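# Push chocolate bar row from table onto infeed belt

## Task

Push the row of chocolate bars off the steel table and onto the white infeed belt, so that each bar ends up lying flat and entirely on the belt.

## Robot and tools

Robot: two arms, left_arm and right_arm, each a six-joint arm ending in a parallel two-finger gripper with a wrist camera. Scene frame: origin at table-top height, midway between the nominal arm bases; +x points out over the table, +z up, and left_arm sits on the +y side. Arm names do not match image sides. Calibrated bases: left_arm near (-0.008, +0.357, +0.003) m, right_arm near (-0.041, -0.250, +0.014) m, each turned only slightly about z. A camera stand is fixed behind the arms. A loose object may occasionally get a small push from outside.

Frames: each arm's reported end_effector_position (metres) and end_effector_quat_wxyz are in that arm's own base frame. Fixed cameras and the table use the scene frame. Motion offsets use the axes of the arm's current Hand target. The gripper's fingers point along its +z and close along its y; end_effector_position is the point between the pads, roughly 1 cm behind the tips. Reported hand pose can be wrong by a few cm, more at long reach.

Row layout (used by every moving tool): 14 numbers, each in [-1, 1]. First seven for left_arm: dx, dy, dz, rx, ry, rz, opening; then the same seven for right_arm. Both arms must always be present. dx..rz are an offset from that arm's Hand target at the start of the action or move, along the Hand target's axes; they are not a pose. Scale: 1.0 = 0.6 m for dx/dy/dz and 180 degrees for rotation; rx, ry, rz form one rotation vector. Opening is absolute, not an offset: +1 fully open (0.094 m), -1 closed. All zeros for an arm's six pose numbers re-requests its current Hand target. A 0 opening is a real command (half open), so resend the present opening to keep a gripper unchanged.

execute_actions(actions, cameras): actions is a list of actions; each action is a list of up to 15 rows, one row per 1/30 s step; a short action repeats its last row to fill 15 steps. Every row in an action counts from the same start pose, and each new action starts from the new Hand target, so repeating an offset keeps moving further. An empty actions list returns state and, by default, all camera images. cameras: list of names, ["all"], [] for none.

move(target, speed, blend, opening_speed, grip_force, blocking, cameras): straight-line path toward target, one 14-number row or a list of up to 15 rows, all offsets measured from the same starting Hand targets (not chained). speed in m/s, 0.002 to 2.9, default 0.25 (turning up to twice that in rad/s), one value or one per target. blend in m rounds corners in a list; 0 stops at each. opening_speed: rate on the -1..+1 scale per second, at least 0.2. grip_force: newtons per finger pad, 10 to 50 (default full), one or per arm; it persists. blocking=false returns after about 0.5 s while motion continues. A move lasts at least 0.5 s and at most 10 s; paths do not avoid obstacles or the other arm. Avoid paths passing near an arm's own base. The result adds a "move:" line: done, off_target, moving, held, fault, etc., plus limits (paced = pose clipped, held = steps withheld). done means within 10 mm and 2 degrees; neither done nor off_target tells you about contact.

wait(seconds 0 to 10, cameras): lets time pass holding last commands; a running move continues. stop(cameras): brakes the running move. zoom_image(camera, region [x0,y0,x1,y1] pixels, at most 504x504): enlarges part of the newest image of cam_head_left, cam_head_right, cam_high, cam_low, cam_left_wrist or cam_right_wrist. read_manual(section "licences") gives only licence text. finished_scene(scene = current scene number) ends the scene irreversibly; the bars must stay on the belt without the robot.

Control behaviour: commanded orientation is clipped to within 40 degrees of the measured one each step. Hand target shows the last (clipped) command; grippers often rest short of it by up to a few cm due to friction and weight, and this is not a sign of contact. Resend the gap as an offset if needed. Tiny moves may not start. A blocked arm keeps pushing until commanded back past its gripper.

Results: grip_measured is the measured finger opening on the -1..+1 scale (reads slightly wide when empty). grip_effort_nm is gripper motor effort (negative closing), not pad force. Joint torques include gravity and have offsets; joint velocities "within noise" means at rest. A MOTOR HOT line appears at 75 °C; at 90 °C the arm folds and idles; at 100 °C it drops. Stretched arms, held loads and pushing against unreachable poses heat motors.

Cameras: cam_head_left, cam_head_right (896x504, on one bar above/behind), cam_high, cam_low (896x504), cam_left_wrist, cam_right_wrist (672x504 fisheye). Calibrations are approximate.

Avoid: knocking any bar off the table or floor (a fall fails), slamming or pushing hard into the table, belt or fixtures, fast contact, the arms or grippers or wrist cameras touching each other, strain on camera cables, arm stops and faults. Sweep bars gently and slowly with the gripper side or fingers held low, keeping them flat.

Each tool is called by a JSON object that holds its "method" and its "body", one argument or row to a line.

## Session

{"method": "execute_actions", "body": {
  "actions": [],
  "cameras": ["cam_head_left", "cam_head_right", "cam_high", "cam_left_wrist", "cam_right_wrist"]
}}

{"method": "zoom_image", "body": {
  "camera": "cam_head_left",
  "region": [390, 180, 640, 370]
}}

{"method": "zoom_image", "body": {
  "camera": "cam_high",
  "region": [300, 170, 560, 316]
}}

Scene clock: 0.00 s.
left_arm: end_effector_position=(+0.4077, +0.0173, +0.1170) grip_measured=+1.000 grip_effort_nm=n/a end_effector_quat_wxyz=(+0.614, -0.039, +0.789, +0.012) | right_arm: end_effector_position=(+0.4011, -0.0142, +0.1185) grip_measured=+1.000 grip_effort_nm=n/a end_effector_quat_wxyz=(+0.607, +0.050, +0.792, -0.041)
Joint positions: left_arm=[0.018 1.557 0.377 0.931 -0.049 -0.042 0.094] | right_arm=[0.032 1.512 0.369 0.876 0.157 0.039 0.094]
Joint velocities: within noise
Joint torques (N m): no reading
Heat: left arm: 48 °C; right arm: 49 °C.
Hand target: left_arm +0.4088, +0.0173, +0.1203; +0.616, -0.039, +0.786, +0.012 | right_arm +0.4047, -0.0143, +0.1300; +0.620, +0.052, +0.782, -0.039
Tool commands: left_gripper/opening=+1.0 right_gripper/opening=+1.0
camera_calibration:
cam_left_wrist: T_world_to_cam=[[0.0401183, -0.989716, 0.137303, -0.0211499], [-0.667677, -0.128785, -0.733227, 0.393402], [0.743369, -0.0622587, -0.665978, -0.127593], [0, 0, 0, 1]] pos_world=[0.358363, 0.021788, 0.206382]
cam_right_wrist: T_world_to_cam=[[-0.192462, -0.977349, 0.0880215, 0.0497781], [-0.666984, 0.064494, -0.742275, 0.390471], [0.719785, -0.201569, -0.664289, -0.117513], [0, 0, 0, 1]] pos_world=[0.354603, -0.000219492, 0.207393]
Images, in order (width x height): cam_head_left 896x504, cam_head_right 896x504, cam_high 896x504, cam_left_wrist 672x504, cam_right_wrist 672x504.

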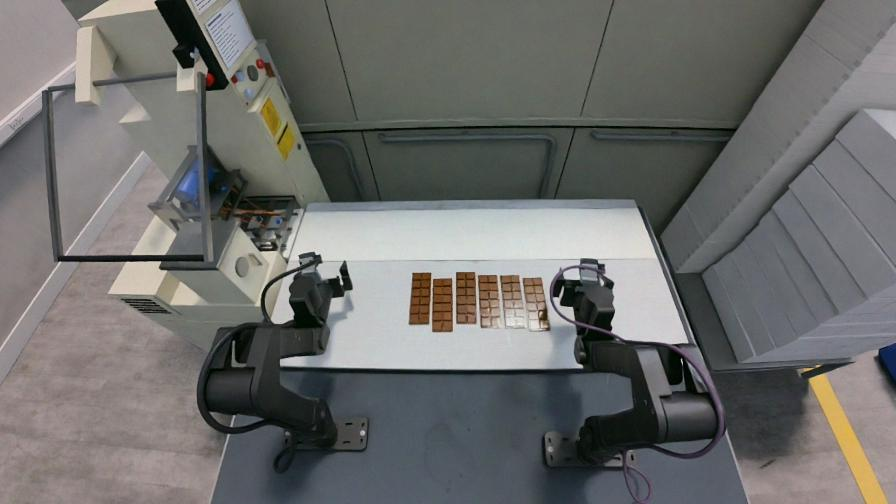

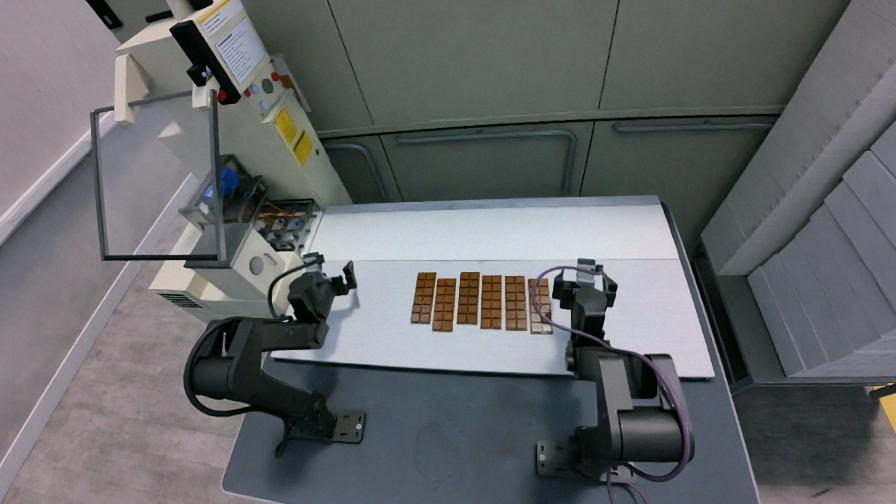

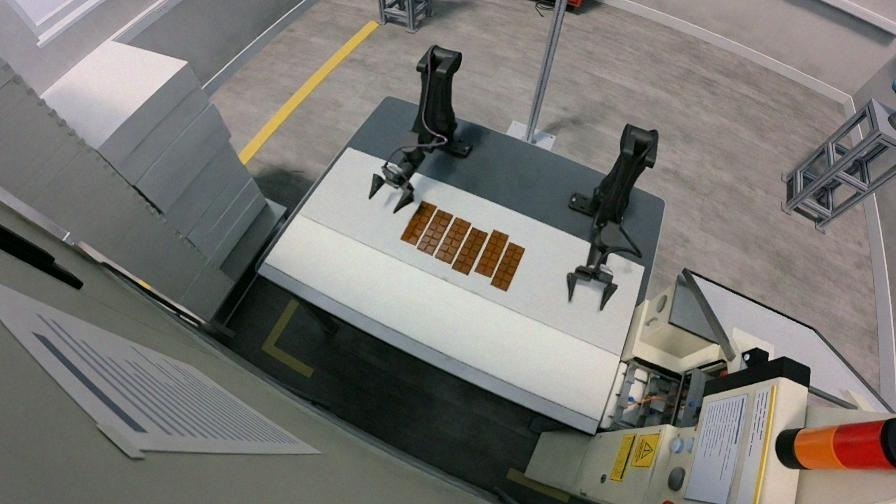

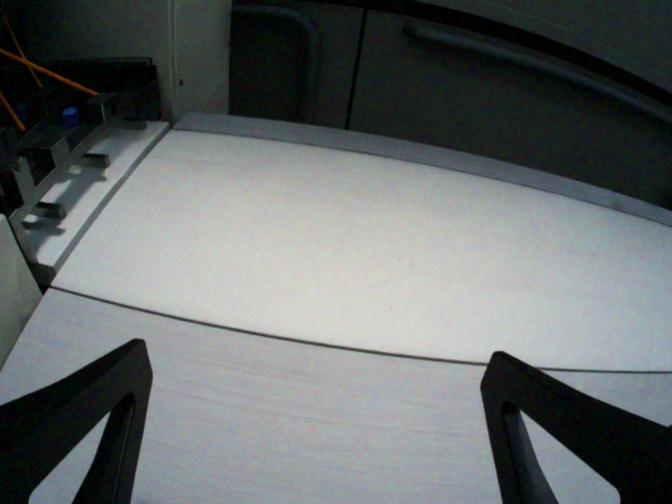

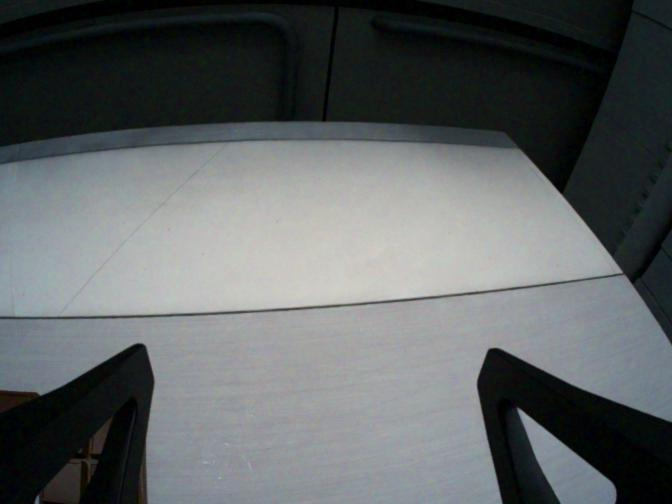

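Scaled by 2.016 from the camera's 896x504 image, which has a finer 1280x720 frame.

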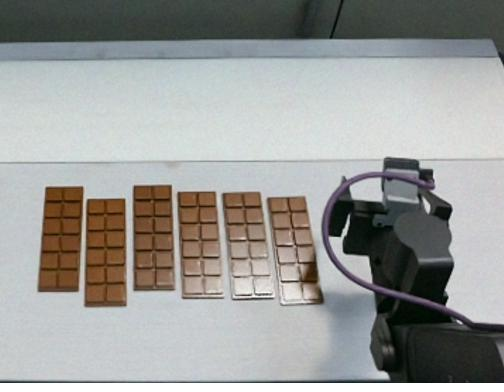

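Scaled by 1.938 from the camera's 896x504 image, which has a finer 1280x720 frame.

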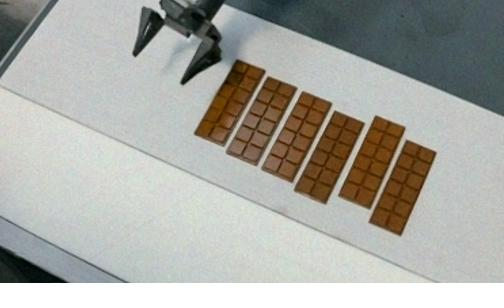

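{"method": "move", "body": {
  "target": [0.1791, -0.38247, -0.29545, 0.02438, 0.31186, 0.03492, -0.2, 0.191, 0.34297, -0.26157, -0.03409, 0.31513, -0.03181, -0.2],
  "speed": 0.3,
  "cameras": ["cam_left_wrist", "cam_right_wrist"]
}}

Scene clock: 3.63 s.
left_arm: end_effector_position=(+0.2445, -0.2235, +0.0721) grip_measured=-0.198 grip_effort_nm=-0.13 end_effector_quat_wxyz=(+0.224, +0.042, +0.973, -0.018) | right_arm: end_effector_position=(+0.2669, +0.2020, +0.0582) grip_measured=-0.198 grip_effort_nm=-0.10 end_effector_quat_wxyz=(+0.224, -0.023, +0.974, +0.006)
Joint positions: left_arm=[-0.914 1.53 0.959 -0.669 -0.316 -0.773 0.038] | right_arm=[0.807 1.559 0.929 -0.603 0.304 0.707 0.038]
Joint torques (N m): left_arm=[0.42 -7.15 5.78 0.7 -0.23 0] | right_arm=[-0.5 -6.15 6.6 0.91 0.24 -0.05]
Heat: left arm: 48 °C; right arm: 49 °C.
Hand target: left_arm +0.2455, -0.2201, +0.0724; +0.226, +0.040, +0.973, -0.015 (not the last commanded pose) | right_arm +0.2685, +0.1985, +0.0595; +0.228, -0.020, +0.973, +0.003 (not the last commanded pose)
Off the commanded pose: left_arm 0.018 m, 7 deg | right_arm 0.017 m, 6 deg.
move: held (left_arm, right_arm; a check stopped the path); limits=held
pose unreachable (left arm): on one or more control steps of this call, first in action 0 (counted from 0), this arm could not follow its commanded pose, so it was not sent that pose on those steps. It may still have moved: this result reports where it is.
cause: moving toward the commanded pose would bring a part of the arm too close to another arm (this arm's wrist (the part past joint 4) and the right arm's wrist (the part past joint 4), along the way the arms are being sent, or toward where that arm still pushes).
pose unreachable (right arm): on one or more control steps of this call, first in action 0 (counted from 0), this arm could not follow its commanded pose, so it was not sent that pose on those steps. It may still have moved: this result reports where it is.
cause: moving toward the commanded pose would bring a part of the arm too close to another arm (this arm's wrist (the part past joint 4) and the left arm's wrist (the part past joint 4), along the way the arms are being sent, or toward where that arm still pushes).
camera_calibration:
cam_left_wrist: T_world_to_cam=[[-0.0305332, -0.993058, 0.113592, -0.228456], [-0.998552, 0.0353405, 0.0405502, 0.282357], [-0.0442831, -0.11219, -0.9927, 0.153772], [0, 0, 0, 1]] pos_world=[0.281782, -0.219597, 0.167151]
cam_right_wrist: T_world_to_cam=[[0.0683449, -0.992257, 0.10371, 0.172973], [-0.997586, -0.0666876, 0.0193686, 0.312584], [-0.0123025, -0.104783, -0.994419, 0.177733], [0, 0, 0, 1]] pos_world=[0.302194, 0.211103, 0.152748]
Images, in order (width x height): cam_left_wrist 672x504, cam_right_wrist 672x504.

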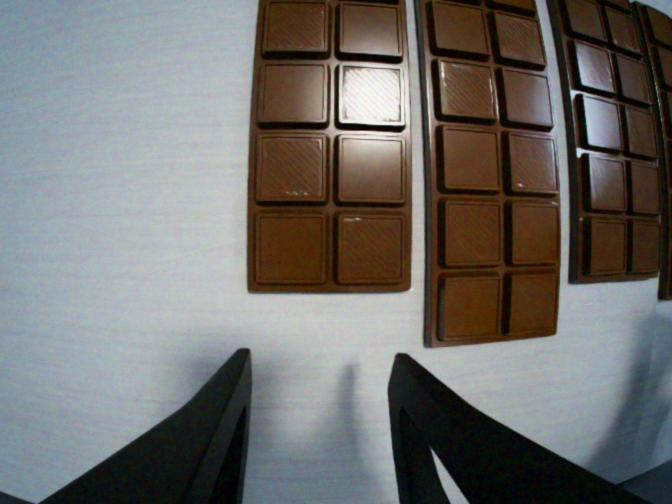

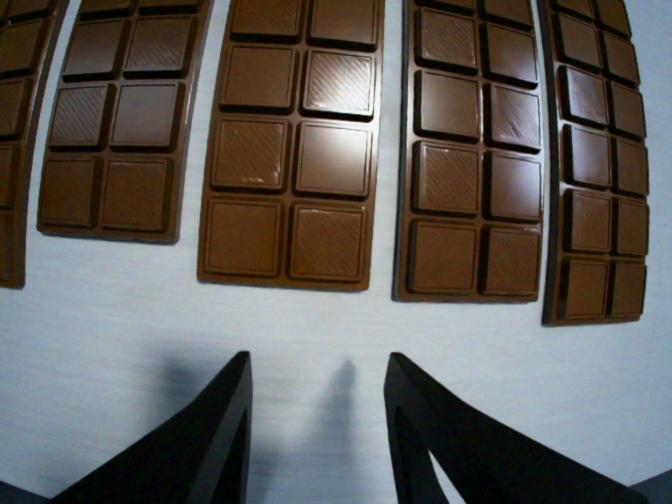

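{"method": "move", "body": {
  "target": [
    [0.02752, -0.01957, 0.02382, -0.00773, 0.03425, -0.00912, -0.2, 0.02305, -0.0792, 0.01113, 0.00277, 0.0354, 0.00916, -0.2],
    [0.04692, -0.01907, 0.06327, -0.00773, 0.03425, -0.00912, -0.2, 0.04265, -0.07905, 0.05063, 0.00277, 0.0354, 0.00916, -0.2],
    [-0.30795, 0.00023, 0.24317, -0.00773, 0.03425, -0.00912, -0.2, -0.3319, -0.09493, 0.23658, 0.00277, 0.0354, 0.00916, -0.2]
  ],
  "speed": [0.15, 0.08, 0.14],
  "blend": [0.01, 0, 0],
  "cameras": ["cam_left_wrist", "cam_right_wrist", "cam_high"]
}}

Scene clock: 8.90 s.
left_arm: end_effector_position=(+0.4738, -0.2387, +0.0372) grip_measured=-0.198 grip_effort_nm=-0.12 end_effector_quat_wxyz=(+0.187, +0.019, +0.982, -0.009) | right_arm: end_effector_position=(+0.5149, +0.1552, +0.0357) grip_measured=-0.199 grip_effort_nm=-0.09 end_effector_quat_wxyz=(+0.196, -0.005, +0.980, +0.009)
Joint positions: left_arm=[-0.524 2.312 1.903 -0.822 -0.163 -0.457 0.038] | right_arm=[0.326 2.304 1.875 -0.759 0.105 0.296 0.038]
Joint torques (N m): left_arm=[0.06 -11.06 8.75 0.69 -0.05 0.04] | right_arm=[-0.42 -9.02 9.54 0.62 0.06 -0.07]
Heat: left arm: 48 °C; right arm: 49 °C.
Hand target: left_arm +0.4749, -0.2400, +0.0233; +0.174, +0.024, +0.984, -0.004 | right_arm +0.5120, +0.1511, +0.0210; +0.174, -0.005, +0.985, +0.001
Off the commanded pose: left_arm 0.014 m, 2 deg | right_arm 0.016 m, 3 deg.
move: off_target (left_arm, right_arm)
camera_calibration:
cam_left_wrist: T_world_to_cam=[[0.0267477, -0.994408, 0.102164, -0.259626], [-0.99294, -0.0146143, 0.117715, 0.495751], [-0.115564, -0.104592, -0.987778, 0.162947], [0, 0, 0, 1]] pos_world=[0.518026, -0.233886, 0.129123]
cam_right_wrist: T_world_to_cam=[[0.0397479, -0.995396, 0.087216, 0.127685], [-0.99665, -0.0332513, 0.0747169, 0.549631], [-0.0714728, -0.0898937, -0.993383, 0.181513], [0, 0, 0, 1]] pos_world=[0.555688, 0.16169, 0.128109]
Images, in order (width x height): cam_high 896x504, cam_left_wrist 672x504, cam_right_wrist 672x504.

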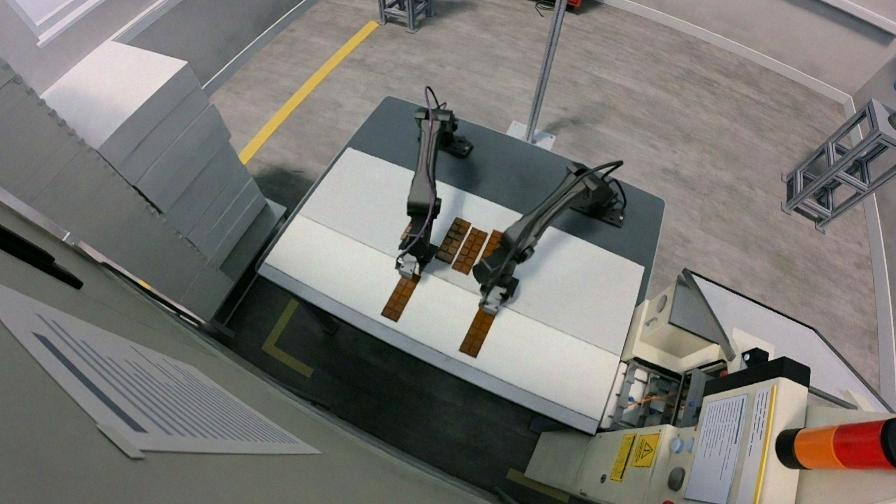

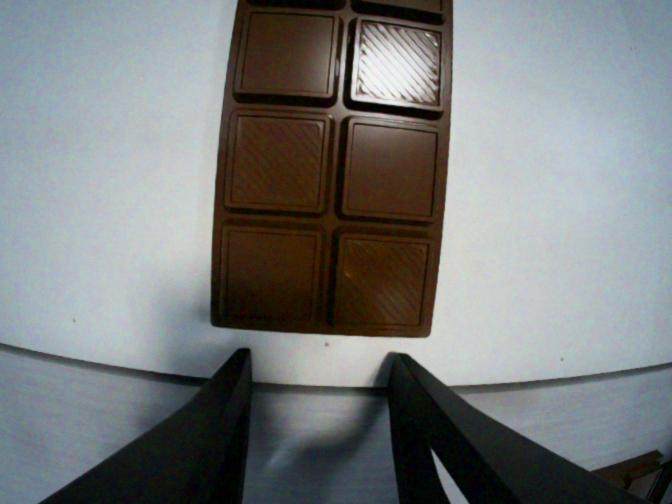

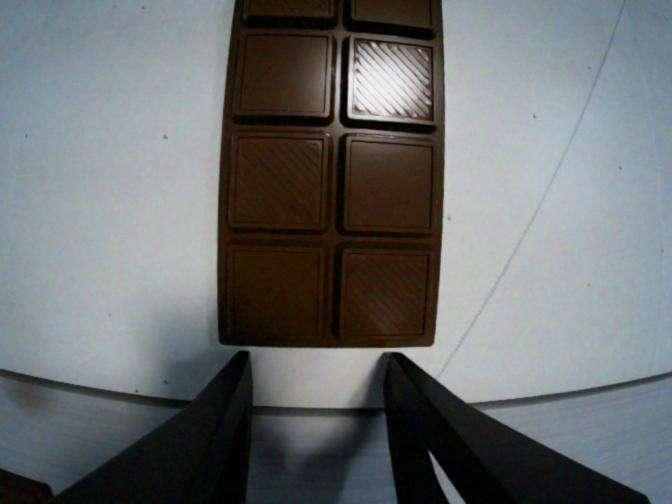

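{"method": "move", "body": {
  "target": [
    [-0.00283, 0, -0.10538, 0, 0, 0, -0.2, -0.00288, 0, -0.10537, 0, 0, 0, -0.2],
    [0.3704, -0.11122, -0.24425, 0, 0, 0, -0.2, 0.3722, -0.09997, -0.24013, 0, 0, 0, -0.2],
    [0.40403, -0.11122, -0.15185, 0, 0, 0, -0.2, 0.40555, -0.09997, -0.14852, 0, 0, 0, -0.2],
    [0.00227, -0.10855, 0.00025, 0, 0, 0, -0.2, 0.00497, -0.10677, -0.00182, 0, 0, 0, -0.2]
  ],
  "speed": [0.12, 0.22, 0.09, 0.14],
  "blend": [0.02, 0.01, 0, 0],
  "cameras": ["cam_left_wrist", "cam_right_wrist", "cam_high", "cam_head_left"]
}}

Scene clock: 15.77 s.
left_arm: end_effector_position=(+0.4700, -0.3029, +0.0381) grip_measured=-0.198 grip_effort_nm=-0.12 end_effector_quat_wxyz=(+0.185, +0.018, +0.982, -0.010) | right_arm: end_effector_position=(+0.5121, +0.0907, +0.0349) grip_measured=-0.199 grip_effort_nm=-0.08 end_effector_quat_wxyz=(+0.196, -0.005, +0.980, +0.007)
Joint positions: left_arm=[-0.637 2.48 2.207 -0.978 -0.196 -0.568 0.038] | right_arm=[0.194 2.223 1.734 -0.69 0.059 0.172 0.038]
Joint torques (N m): left_arm=[-0.14 -12.23 9.14 0.65 -0.1 0.04] | right_arm=[-0.47 -8.47 9.57 0.66 0.05 -0.08]
Heat: left arm: 48 °C; right arm: 50 °C.
Hand target: left_arm +0.4705, -0.3050, +0.0226; +0.174, +0.024, +0.984, -0.004 | right_arm +0.5095, +0.0870, +0.0210; +0.174, -0.005, +0.985, +0.001
Off the commanded pose: left_arm 0.016 m, 2 deg | right_arm 0.015 m, 3 deg.
move: off_target (left_arm, right_arm)
camera_calibration:
cam_left_wrist: T_world_to_cam=[[0.0281597, -0.994053, 0.105189, -0.324177], [-0.992584, -0.0153574, 0.12059, 0.490567], [-0.118258, -0.107805, -0.987114, 0.157011], [0, 0, 0, 1]] pos_world=[0.514626, -0.297789, 0.12993]
cam_right_wrist: T_world_to_cam=[[0.0392551, -0.994998, 0.0918629, 0.0637842], [-0.996684, -0.0324315, 0.0746295, 0.544723], [-0.071277, -0.0944878, -0.992971, 0.175047], [0, 0, 0, 1]] pos_world=[0.55289, 0.0976712, 0.127305]
Images, in order (width x height): cam_head_left 896x504, cam_high 896x504, cam_left_wrist 672x504, cam_right_wrist 672x504.

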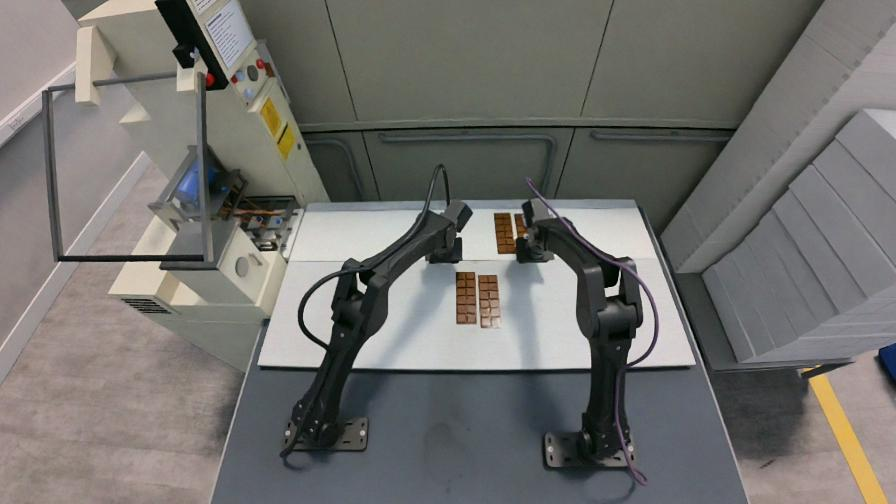

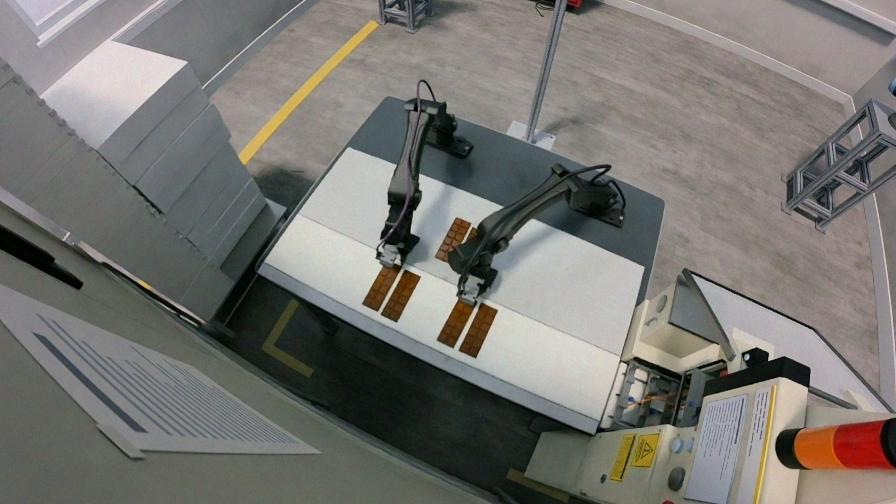

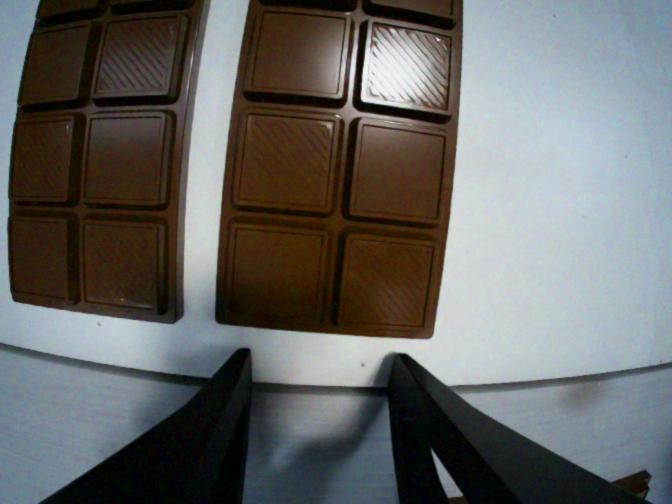

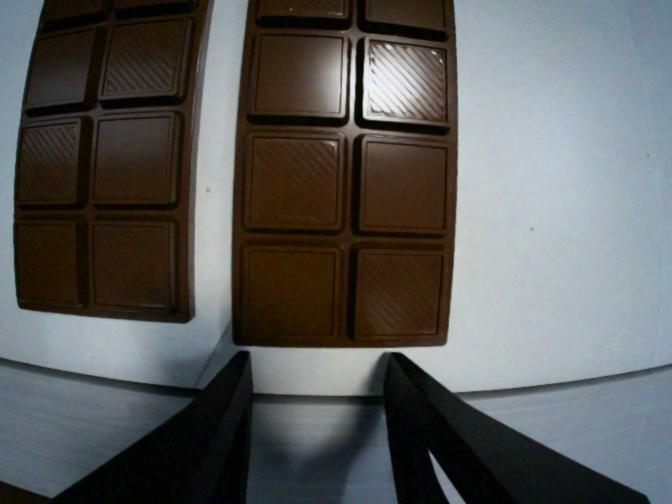

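{"method": "zoom_image", "body": {
  "camera": "cam_head_left",
  "region": [400, 190, 560, 280]
}}

{"method": "zoom_image", "body": {
  "camera": "cam_high",
  "region": [330, 200, 530, 370]
}}

Scaled by 3.150 from the camera's 896x504 image, which has a finer 1280x720 frame.

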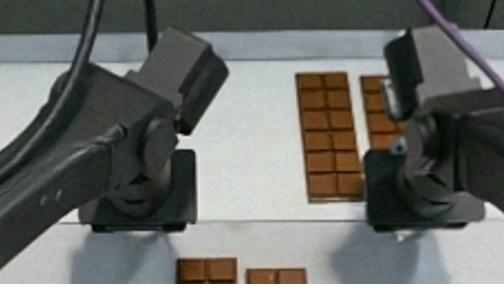

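Scaled by 2.520 from the camera's 896x504 image, which has a finer 1280x720 frame.

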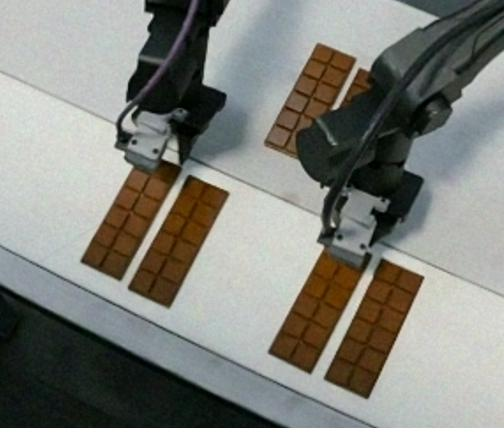

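{"method": "move", "body": {
  "target": [
    [-0.00283, 0, -0.10538, 0, 0, 0, -0.2, -0.00288, 0, -0.10537, 0, 0, 0, -0.2],
    [0.22688, 0.32737, -0.25532, 0, 0, 0, -0.2, 0.34985, 0.2153, -0.23197, 0, 0, 0, -0.2],
    [0.22688, 0.32737, -0.25532, 0, 0, 0, -0.2, 0.3832, 0.2153, -0.14035, 0, 0, 0, -0.2],
    [0.22688, 0.32737, -0.25532, 0, 0, 0, -0.2, 0.00025, 0.21368, -0.00008, 0, 0, 0, -0.2]
  ],
  "speed": [0.12, 0.22, 0.09, 0.14],
  "blend": [0.02, 0.01, 0, 0],
  "cameras": ["cam_right_wrist", "cam_high", "cam_head_left"]
}}

{"method": "zoom_image", "body": {
  "camera": "cam_high",
  "region": [330, 200, 530, 370]
}}

{"method": "zoom_image", "body": {
  "camera": "cam_head_left",
  "region": [400, 190, 580, 340]
}}

Scene clock: 22.60 s.
left_arm: end_effector_position=(+0.3025, -0.1007, +0.1170) grip_measured=-0.198 grip_effort_nm=-0.12 end_effector_quat_wxyz=(+0.169, +0.022, +0.985, +0.001) | right_arm: end_effector_position=(+0.5104, +0.2198, +0.0365) grip_measured=-0.199 grip_effort_nm=-0.08 end_effector_quat_wxyz=(+0.195, -0.005, +0.981, +0.012)
Joint positions: left_arm=[-0.394 1.456 1.108 -0.906 -0.122 -0.33 0.038] | right_arm=[0.452 2.404 2.055 -0.855 0.145 0.415 0.038]
Joint torques (N m): left_arm=[0.24 -8.18 5.16 0.73 0.01 0.03] | right_arm=[-0.42 -9.57 9.7 0.6 0.07 -0.06]
Heat: left arm: 48 °C; right arm: 50 °C.
Hand target: left_arm +0.3000, -0.1001, +0.1199; +0.174, +0.024, +0.984, -0.004 | right_arm +0.5081, +0.2153, +0.0211; +0.174, -0.005, +0.985, +0.001
Off the commanded pose: left_arm 0.004 m, 1 deg | right_arm 0.016 m, 3 deg.
move: off_target (right_arm)
camera_calibration:
cam_right_wrist: T_world_to_cam=[[0.0411423, -0.995765, 0.0822197, 0.191771], [-0.996397, -0.0347816, 0.0773512, 0.547386], [-0.0741638, -0.0851059, -0.993608, 0.188126], [0, 0, 0, 1]] pos_world=[0.551476, 0.226009, 0.128815]
Images, in order (width x height): cam_head_left 896x504, cam_high 896x504, cam_right_wrist 672x504.

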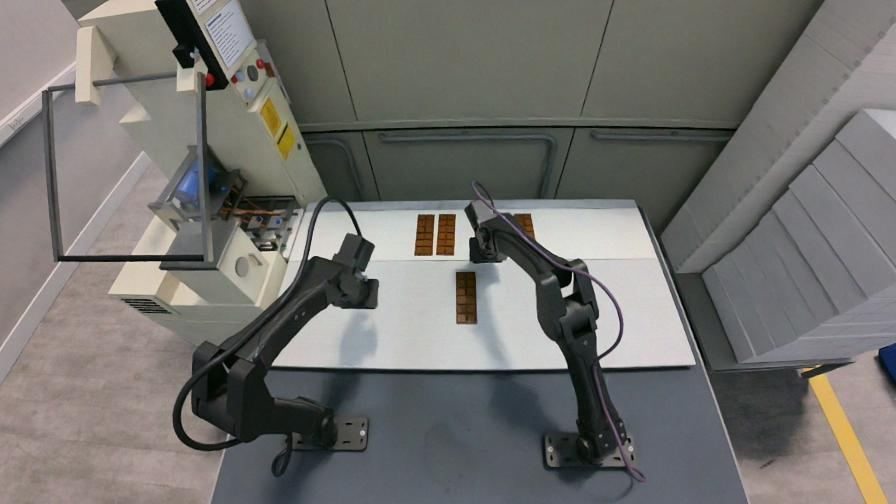

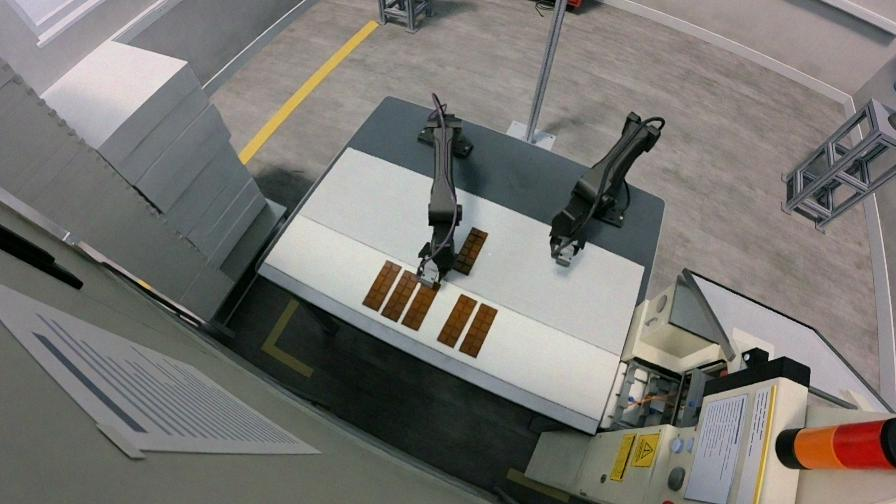

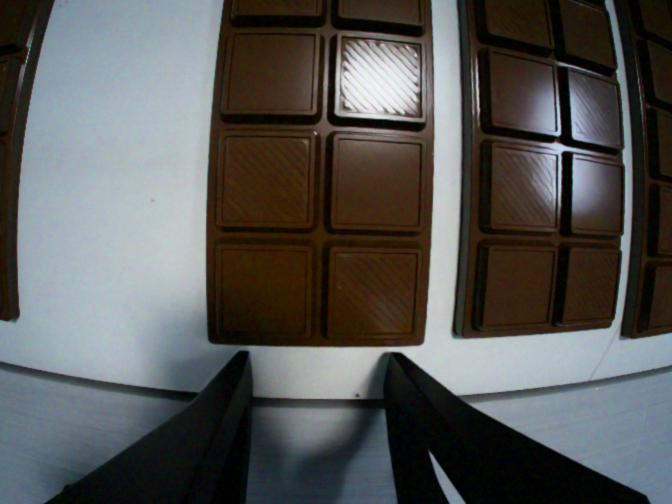

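Scaled by 2.520 from the camera's 896x504 image, which has a finer 1280x720 frame.

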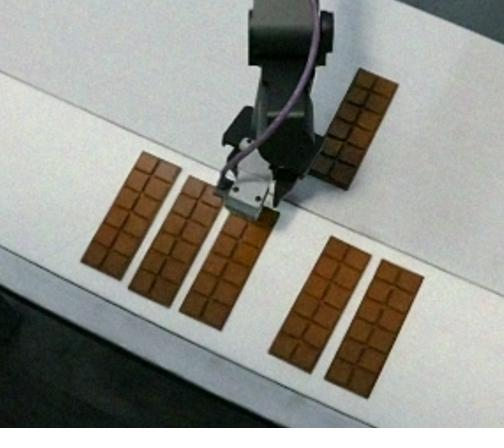

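Scaled by 2.800 from the camera's 896x504 image, which has a finer 1280x720 frame.

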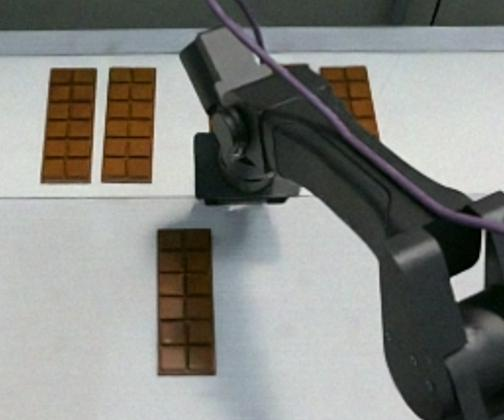

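{"method": "move", "body": {
  "target": [
    [0, 0, 0, 0, 0, 0, -0.2, -0.00288, 0, -0.10537, 0, 0, 0, -0.2],
    [0, 0, 0, 0, 0, 0, -0.2, 0.33048, 0.1044, -0.22475, 0, 0, 0, -0.2],
    [0, 0, 0, 0, 0, 0, -0.2, 0.36468, 0.1044, -0.13078, 0, 0, 0, -0.2],
    [0, 0, 0, 0, 0, 0, -0.2, 0.27913, 0.10177, -0.09788, 0, 0, 0, -0.2]
  ],
  "speed": [0.12, 0.2, 0.09, 0.1],
  "blend": [0.02, 0.01, 0, 0],
  "cameras": ["cam_right_wrist", "cam_high", "cam_head_left"]
}}

{"method": "zoom_image", "body": {
  "camera": "cam_high",
  "region": [330, 200, 530, 370]
}}

{"method": "zoom_image", "body": {
  "camera": "cam_head_left",
  "region": [400, 190, 580, 340]
}}

Scene clock: 27.50 s.
left_arm: end_effector_position=(+0.3025, -0.1007, +0.1170) grip_measured=-0.198 grip_effort_nm=-0.12 end_effector_quat_wxyz=(+0.169, +0.022, +0.985, +0.001) | right_arm: end_effector_position=(+0.3257, +0.2759, +0.0319) grip_measured=-0.199 grip_effort_nm=-0.07 end_effector_quat_wxyz=(+0.181, -0.005, +0.983, +0.012)
Joint positions: left_arm=[-0.394 1.456 1.108 -0.906 -0.122 -0.33 0.038] | right_arm=[0.801 1.974 1.353 -0.673 0.24 0.757 0.038]
Joint torques (N m): left_arm=[0.31 -8.25 5.39 0.73 -0.01 0.04] | right_arm=[-0.68 -5.9 8.29 0.8 0.16 -0.07]
Heat: left arm: 48 °C; right arm: 50 °C.
Hand target: left_arm +0.3000, -0.1001, +0.1199; +0.174, +0.024, +0.984, -0.004 | right_arm +0.3300, +0.2745, +0.0189; +0.174, -0.005, +0.985, +0.001
Off the commanded pose: left_arm 0.004 m, 1 deg | right_arm 0.014 m, 2 deg.
move: off_target (right_arm)
camera_calibration:
cam_right_wrist: T_world_to_cam=[[0.0446826, -0.995735, 0.0807132, 0.25447], [-0.993809, -0.0360783, 0.105083, 0.364322], [-0.101723, -0.0849089, -0.991183, 0.183487], [0, 0, 0, 1]] pos_world=[0.369361, 0.282109, 0.123046]
Images, in order (width x height): cam_head_left 896x504, cam_high 896x504, cam_right_wrist 672x504.

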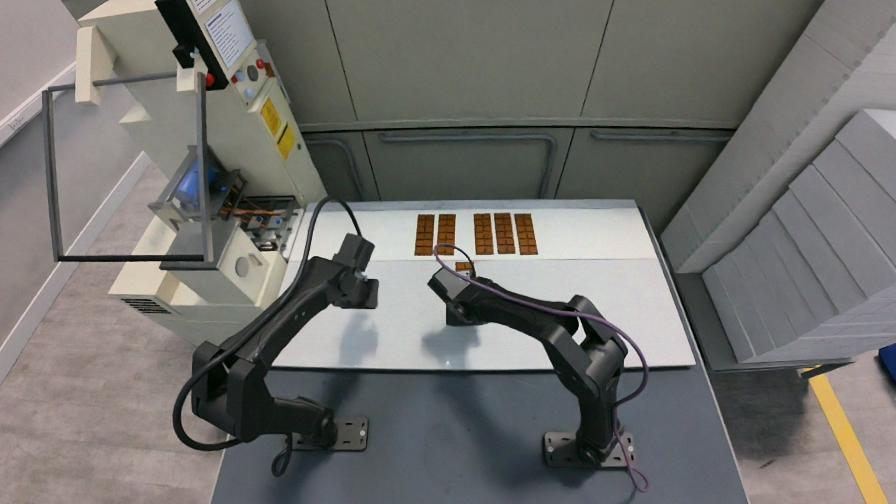

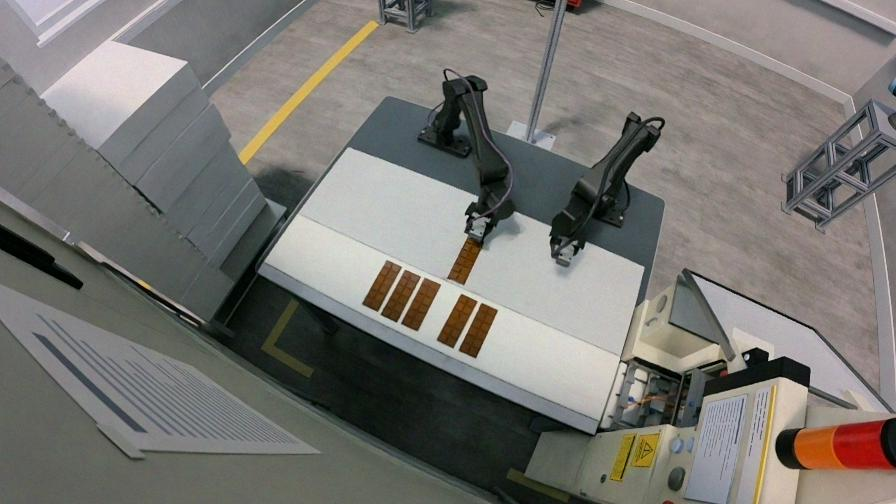

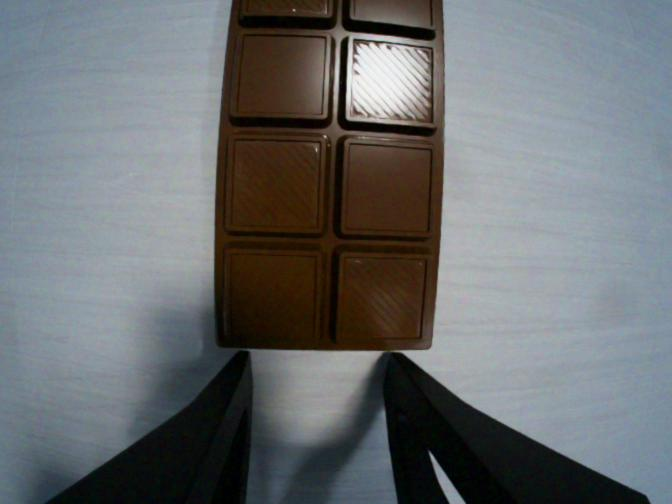

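Scaled by 2.520 from the camera's 896x504 image, which has a finer 1280x720 frame.

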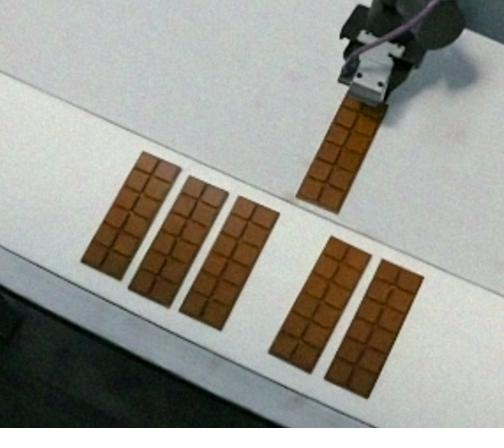

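Scaled by 2.800 from the camera's 896x504 image, which has a finer 1280x720 frame.

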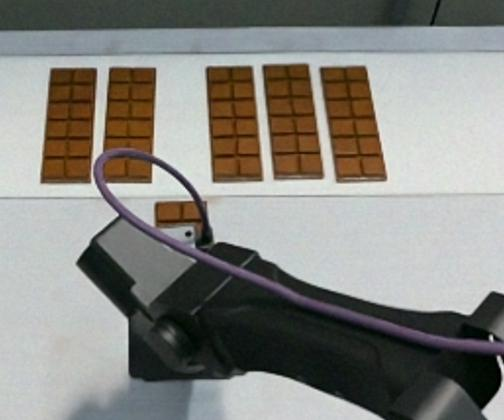

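{"method": "move", "body": {
  "target": [
    [0, 0, 0, 0, 0, 0, -0.2, -0.0188, -0.00105, 0.00683, 0.00475, 0, 0.01305, -0.2],
    [0, 0, 0, 0, 0, 0, -0.2, -0.2767, -0.00808, 0.09717, 0.00475, 0, 0.01305, -0.2]
  ],
  "speed": [0.06, 0.11],
  "blend": [0.005, 0],
  "cameras": ["cam_right_wrist", "cam_high"]
}}

{"method": "zoom_image", "body": {
  "camera": "cam_high",
  "region": [330, 200, 530, 370]
}}

Scene clock: 30.93 s.
left_arm: end_effector_position=(+0.3025, -0.1007, +0.1170) grip_measured=-0.198 grip_effort_nm=-0.12 end_effector_quat_wxyz=(+0.169, +0.022, +0.985, +0.001) | right_arm: end_effector_position=(+0.5083, +0.2770, +0.0374) grip_measured=-0.199 grip_effort_nm=-0.07 end_effector_quat_wxyz=(+0.193, +0.016, +0.981, +0.011)
Joint positions: left_arm=[-0.394 1.456 1.108 -0.906 -0.122 -0.33 0.038] | right_arm=[0.556 2.576 2.377 -1.029 0.188 0.556 0.038]
Joint torques (N m): left_arm=[0.2 -8.23 5.29 0.74 0.02 0.08] | right_arm=[-0.46 -10.26 9.76 0.57 0.1 -0.04]
Heat: left arm: 48 °C; right arm: 50 °C.
Hand target: left_arm +0.3000, -0.1001, +0.1199; +0.174, +0.024, +0.984, -0.004 | right_arm +0.5060, +0.2715, +0.0209; +0.174, +0.017, +0.985, -0.003
Off the commanded pose: left_arm 0.004 m, 1 deg | right_arm 0.018 m, 3 deg.
move: off_target (right_arm)
camera_calibration:
cam_right_wrist: T_world_to_cam=[[0.0000542235, -0.997184, 0.0750002, 0.270337], [-0.996656, 0.00607416, 0.081481, 0.535886], [-0.0817071, -0.0747539, -0.993849, 0.194764], [0, 0, 0, 1]] pos_world=[0.549994, 0.28088, 0.129626]
Images, in order (width x height): cam_high 896x504, cam_right_wrist 672x504.

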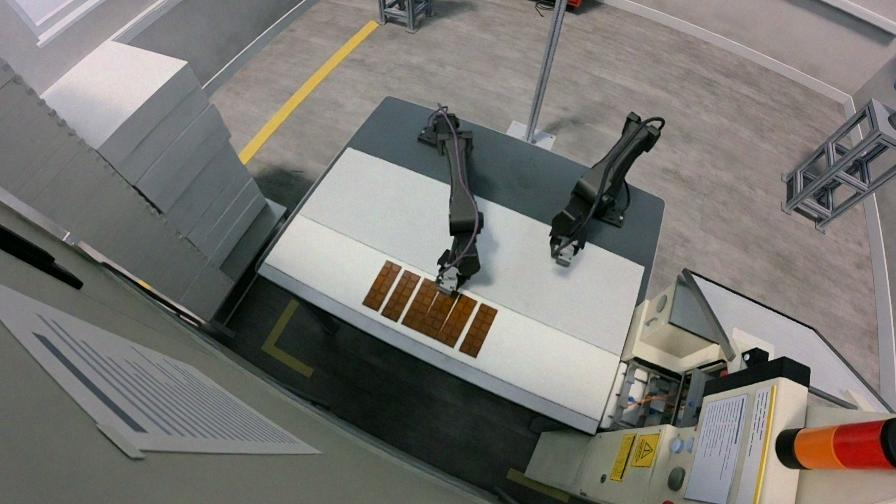

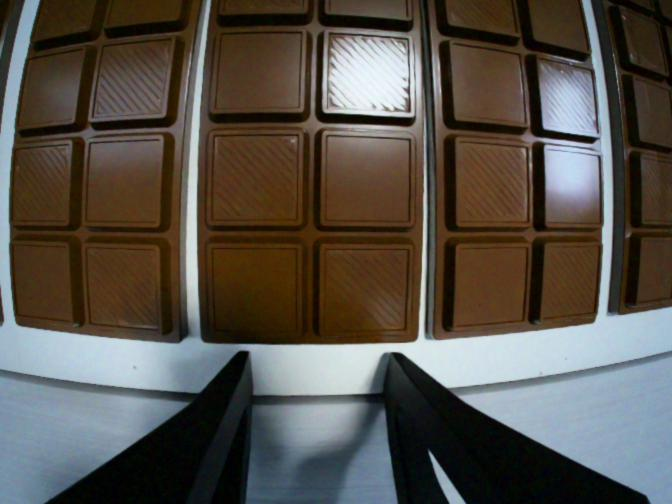

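Scaled by 2.520 from the camera's 896x504 image, which has a finer 1280x720 frame.

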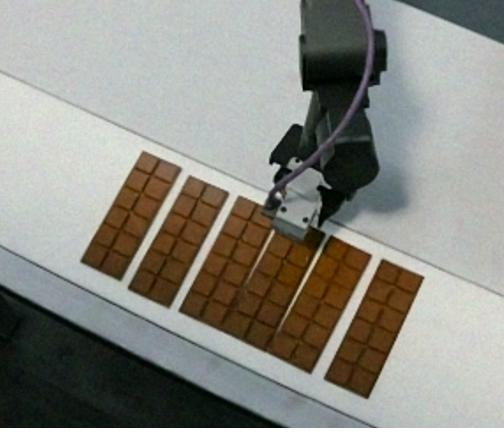

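{"method": "move", "body": {
  "target": [0, 0, 0, 0, 0, 0, -0.2, 0.0356, 0, -0.0484, 0, 0, 0, -0.2],
  "speed": 0.15,
  "cameras": ["cam_right_wrist", "cam_high"]
}}

{"method": "zoom_image", "body": {
  "camera": "cam_high",
  "region": [330, 230, 530, 400]
}}

Scene clock: 32.20 s.
left_arm: end_effector_position=(+0.3025, -0.1007, +0.1170) grip_measured=-0.198 grip_effort_nm=-0.12 end_effector_quat_wxyz=(+0.169, +0.022, +0.985, +0.001) | right_arm: end_effector_position=(+0.4965, +0.2754, +0.0364) grip_measured=-0.199 grip_effort_nm=-0.08 end_effector_quat_wxyz=(+0.200, +0.024, +0.980, +0.004)
Joint positions: left_arm=[-0.394 1.456 1.108 -0.906 -0.122 -0.33 0.038] | right_arm=[0.573 2.501 2.23 -0.957 0.215 0.584 0.038]
Joint torques (N m): left_arm=[0.21 -8.27 5.22 0.75 0.04 0.06] | right_arm=[0.83 -15.46 5.15 0.29 -0.04 -0.02]
Heat: left arm: 48 °C; right arm: 50 °C.
Hand target: left_arm +0.3000, -0.1001, +0.1199; +0.174, +0.024, +0.984, -0.004 | right_arm +0.4760, +0.2725, +0.0408; +0.173, +0.017, +0.985, -0.003
Off the commanded pose: left_arm 0.004 m, 1 deg | right_arm 0.021 m, 3 deg.
move: off_target (right_arm)
camera_calibration:
cam_right_wrist: T_world_to_cam=[[-0.0184452, -0.996115, 0.0861067, 0.277253], [-0.99741, 0.0243207, 0.0676926, 0.520035], [-0.0695238, -0.0846351, -0.993984, 0.189318], [0, 0, 0, 1]] pos_world=[0.536964, 0.279551, 0.129103]
Images, in order (width x height): cam_high 896x504, cam_right_wrist 672x504.

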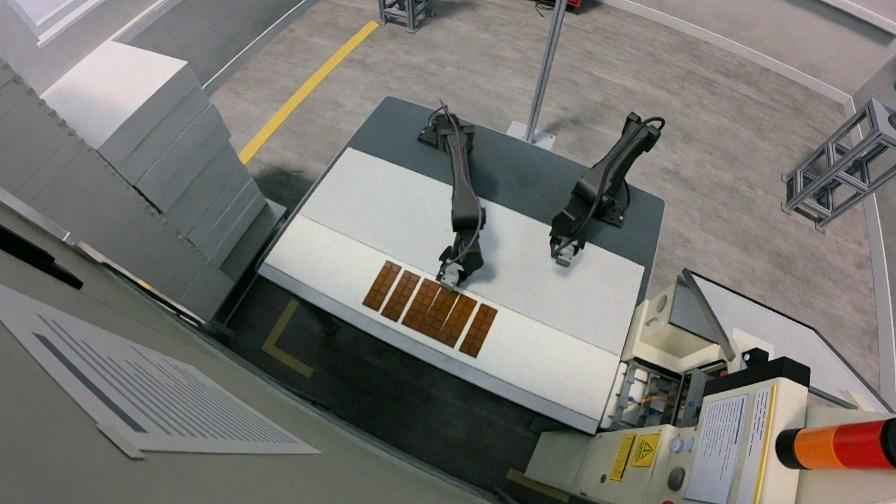

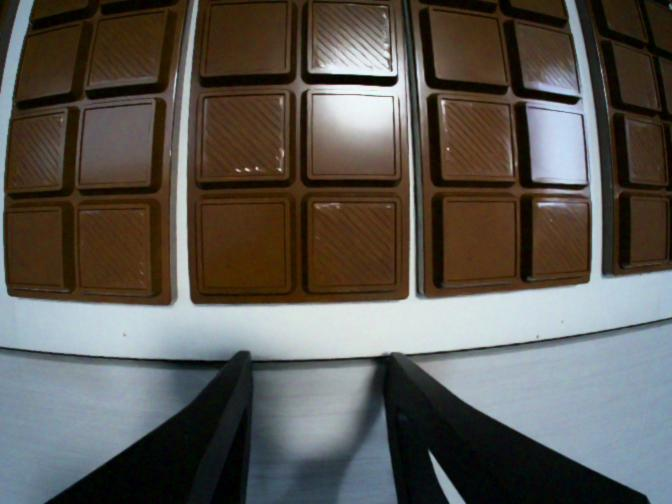

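Scaled by 2.520 from the camera's 896x504 image, which has a finer 1280x720 frame.

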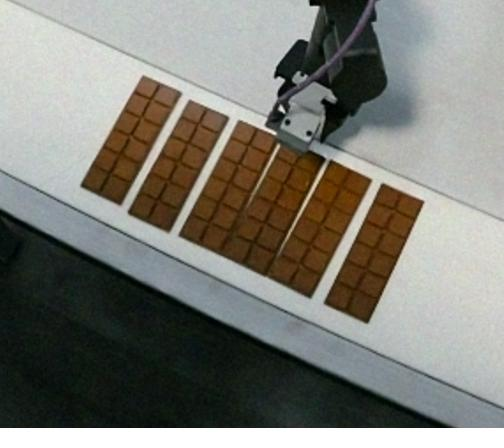

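{"method": "finished_scene", "body": {
  "scene": 2
}}

The scene is finished: the task was done.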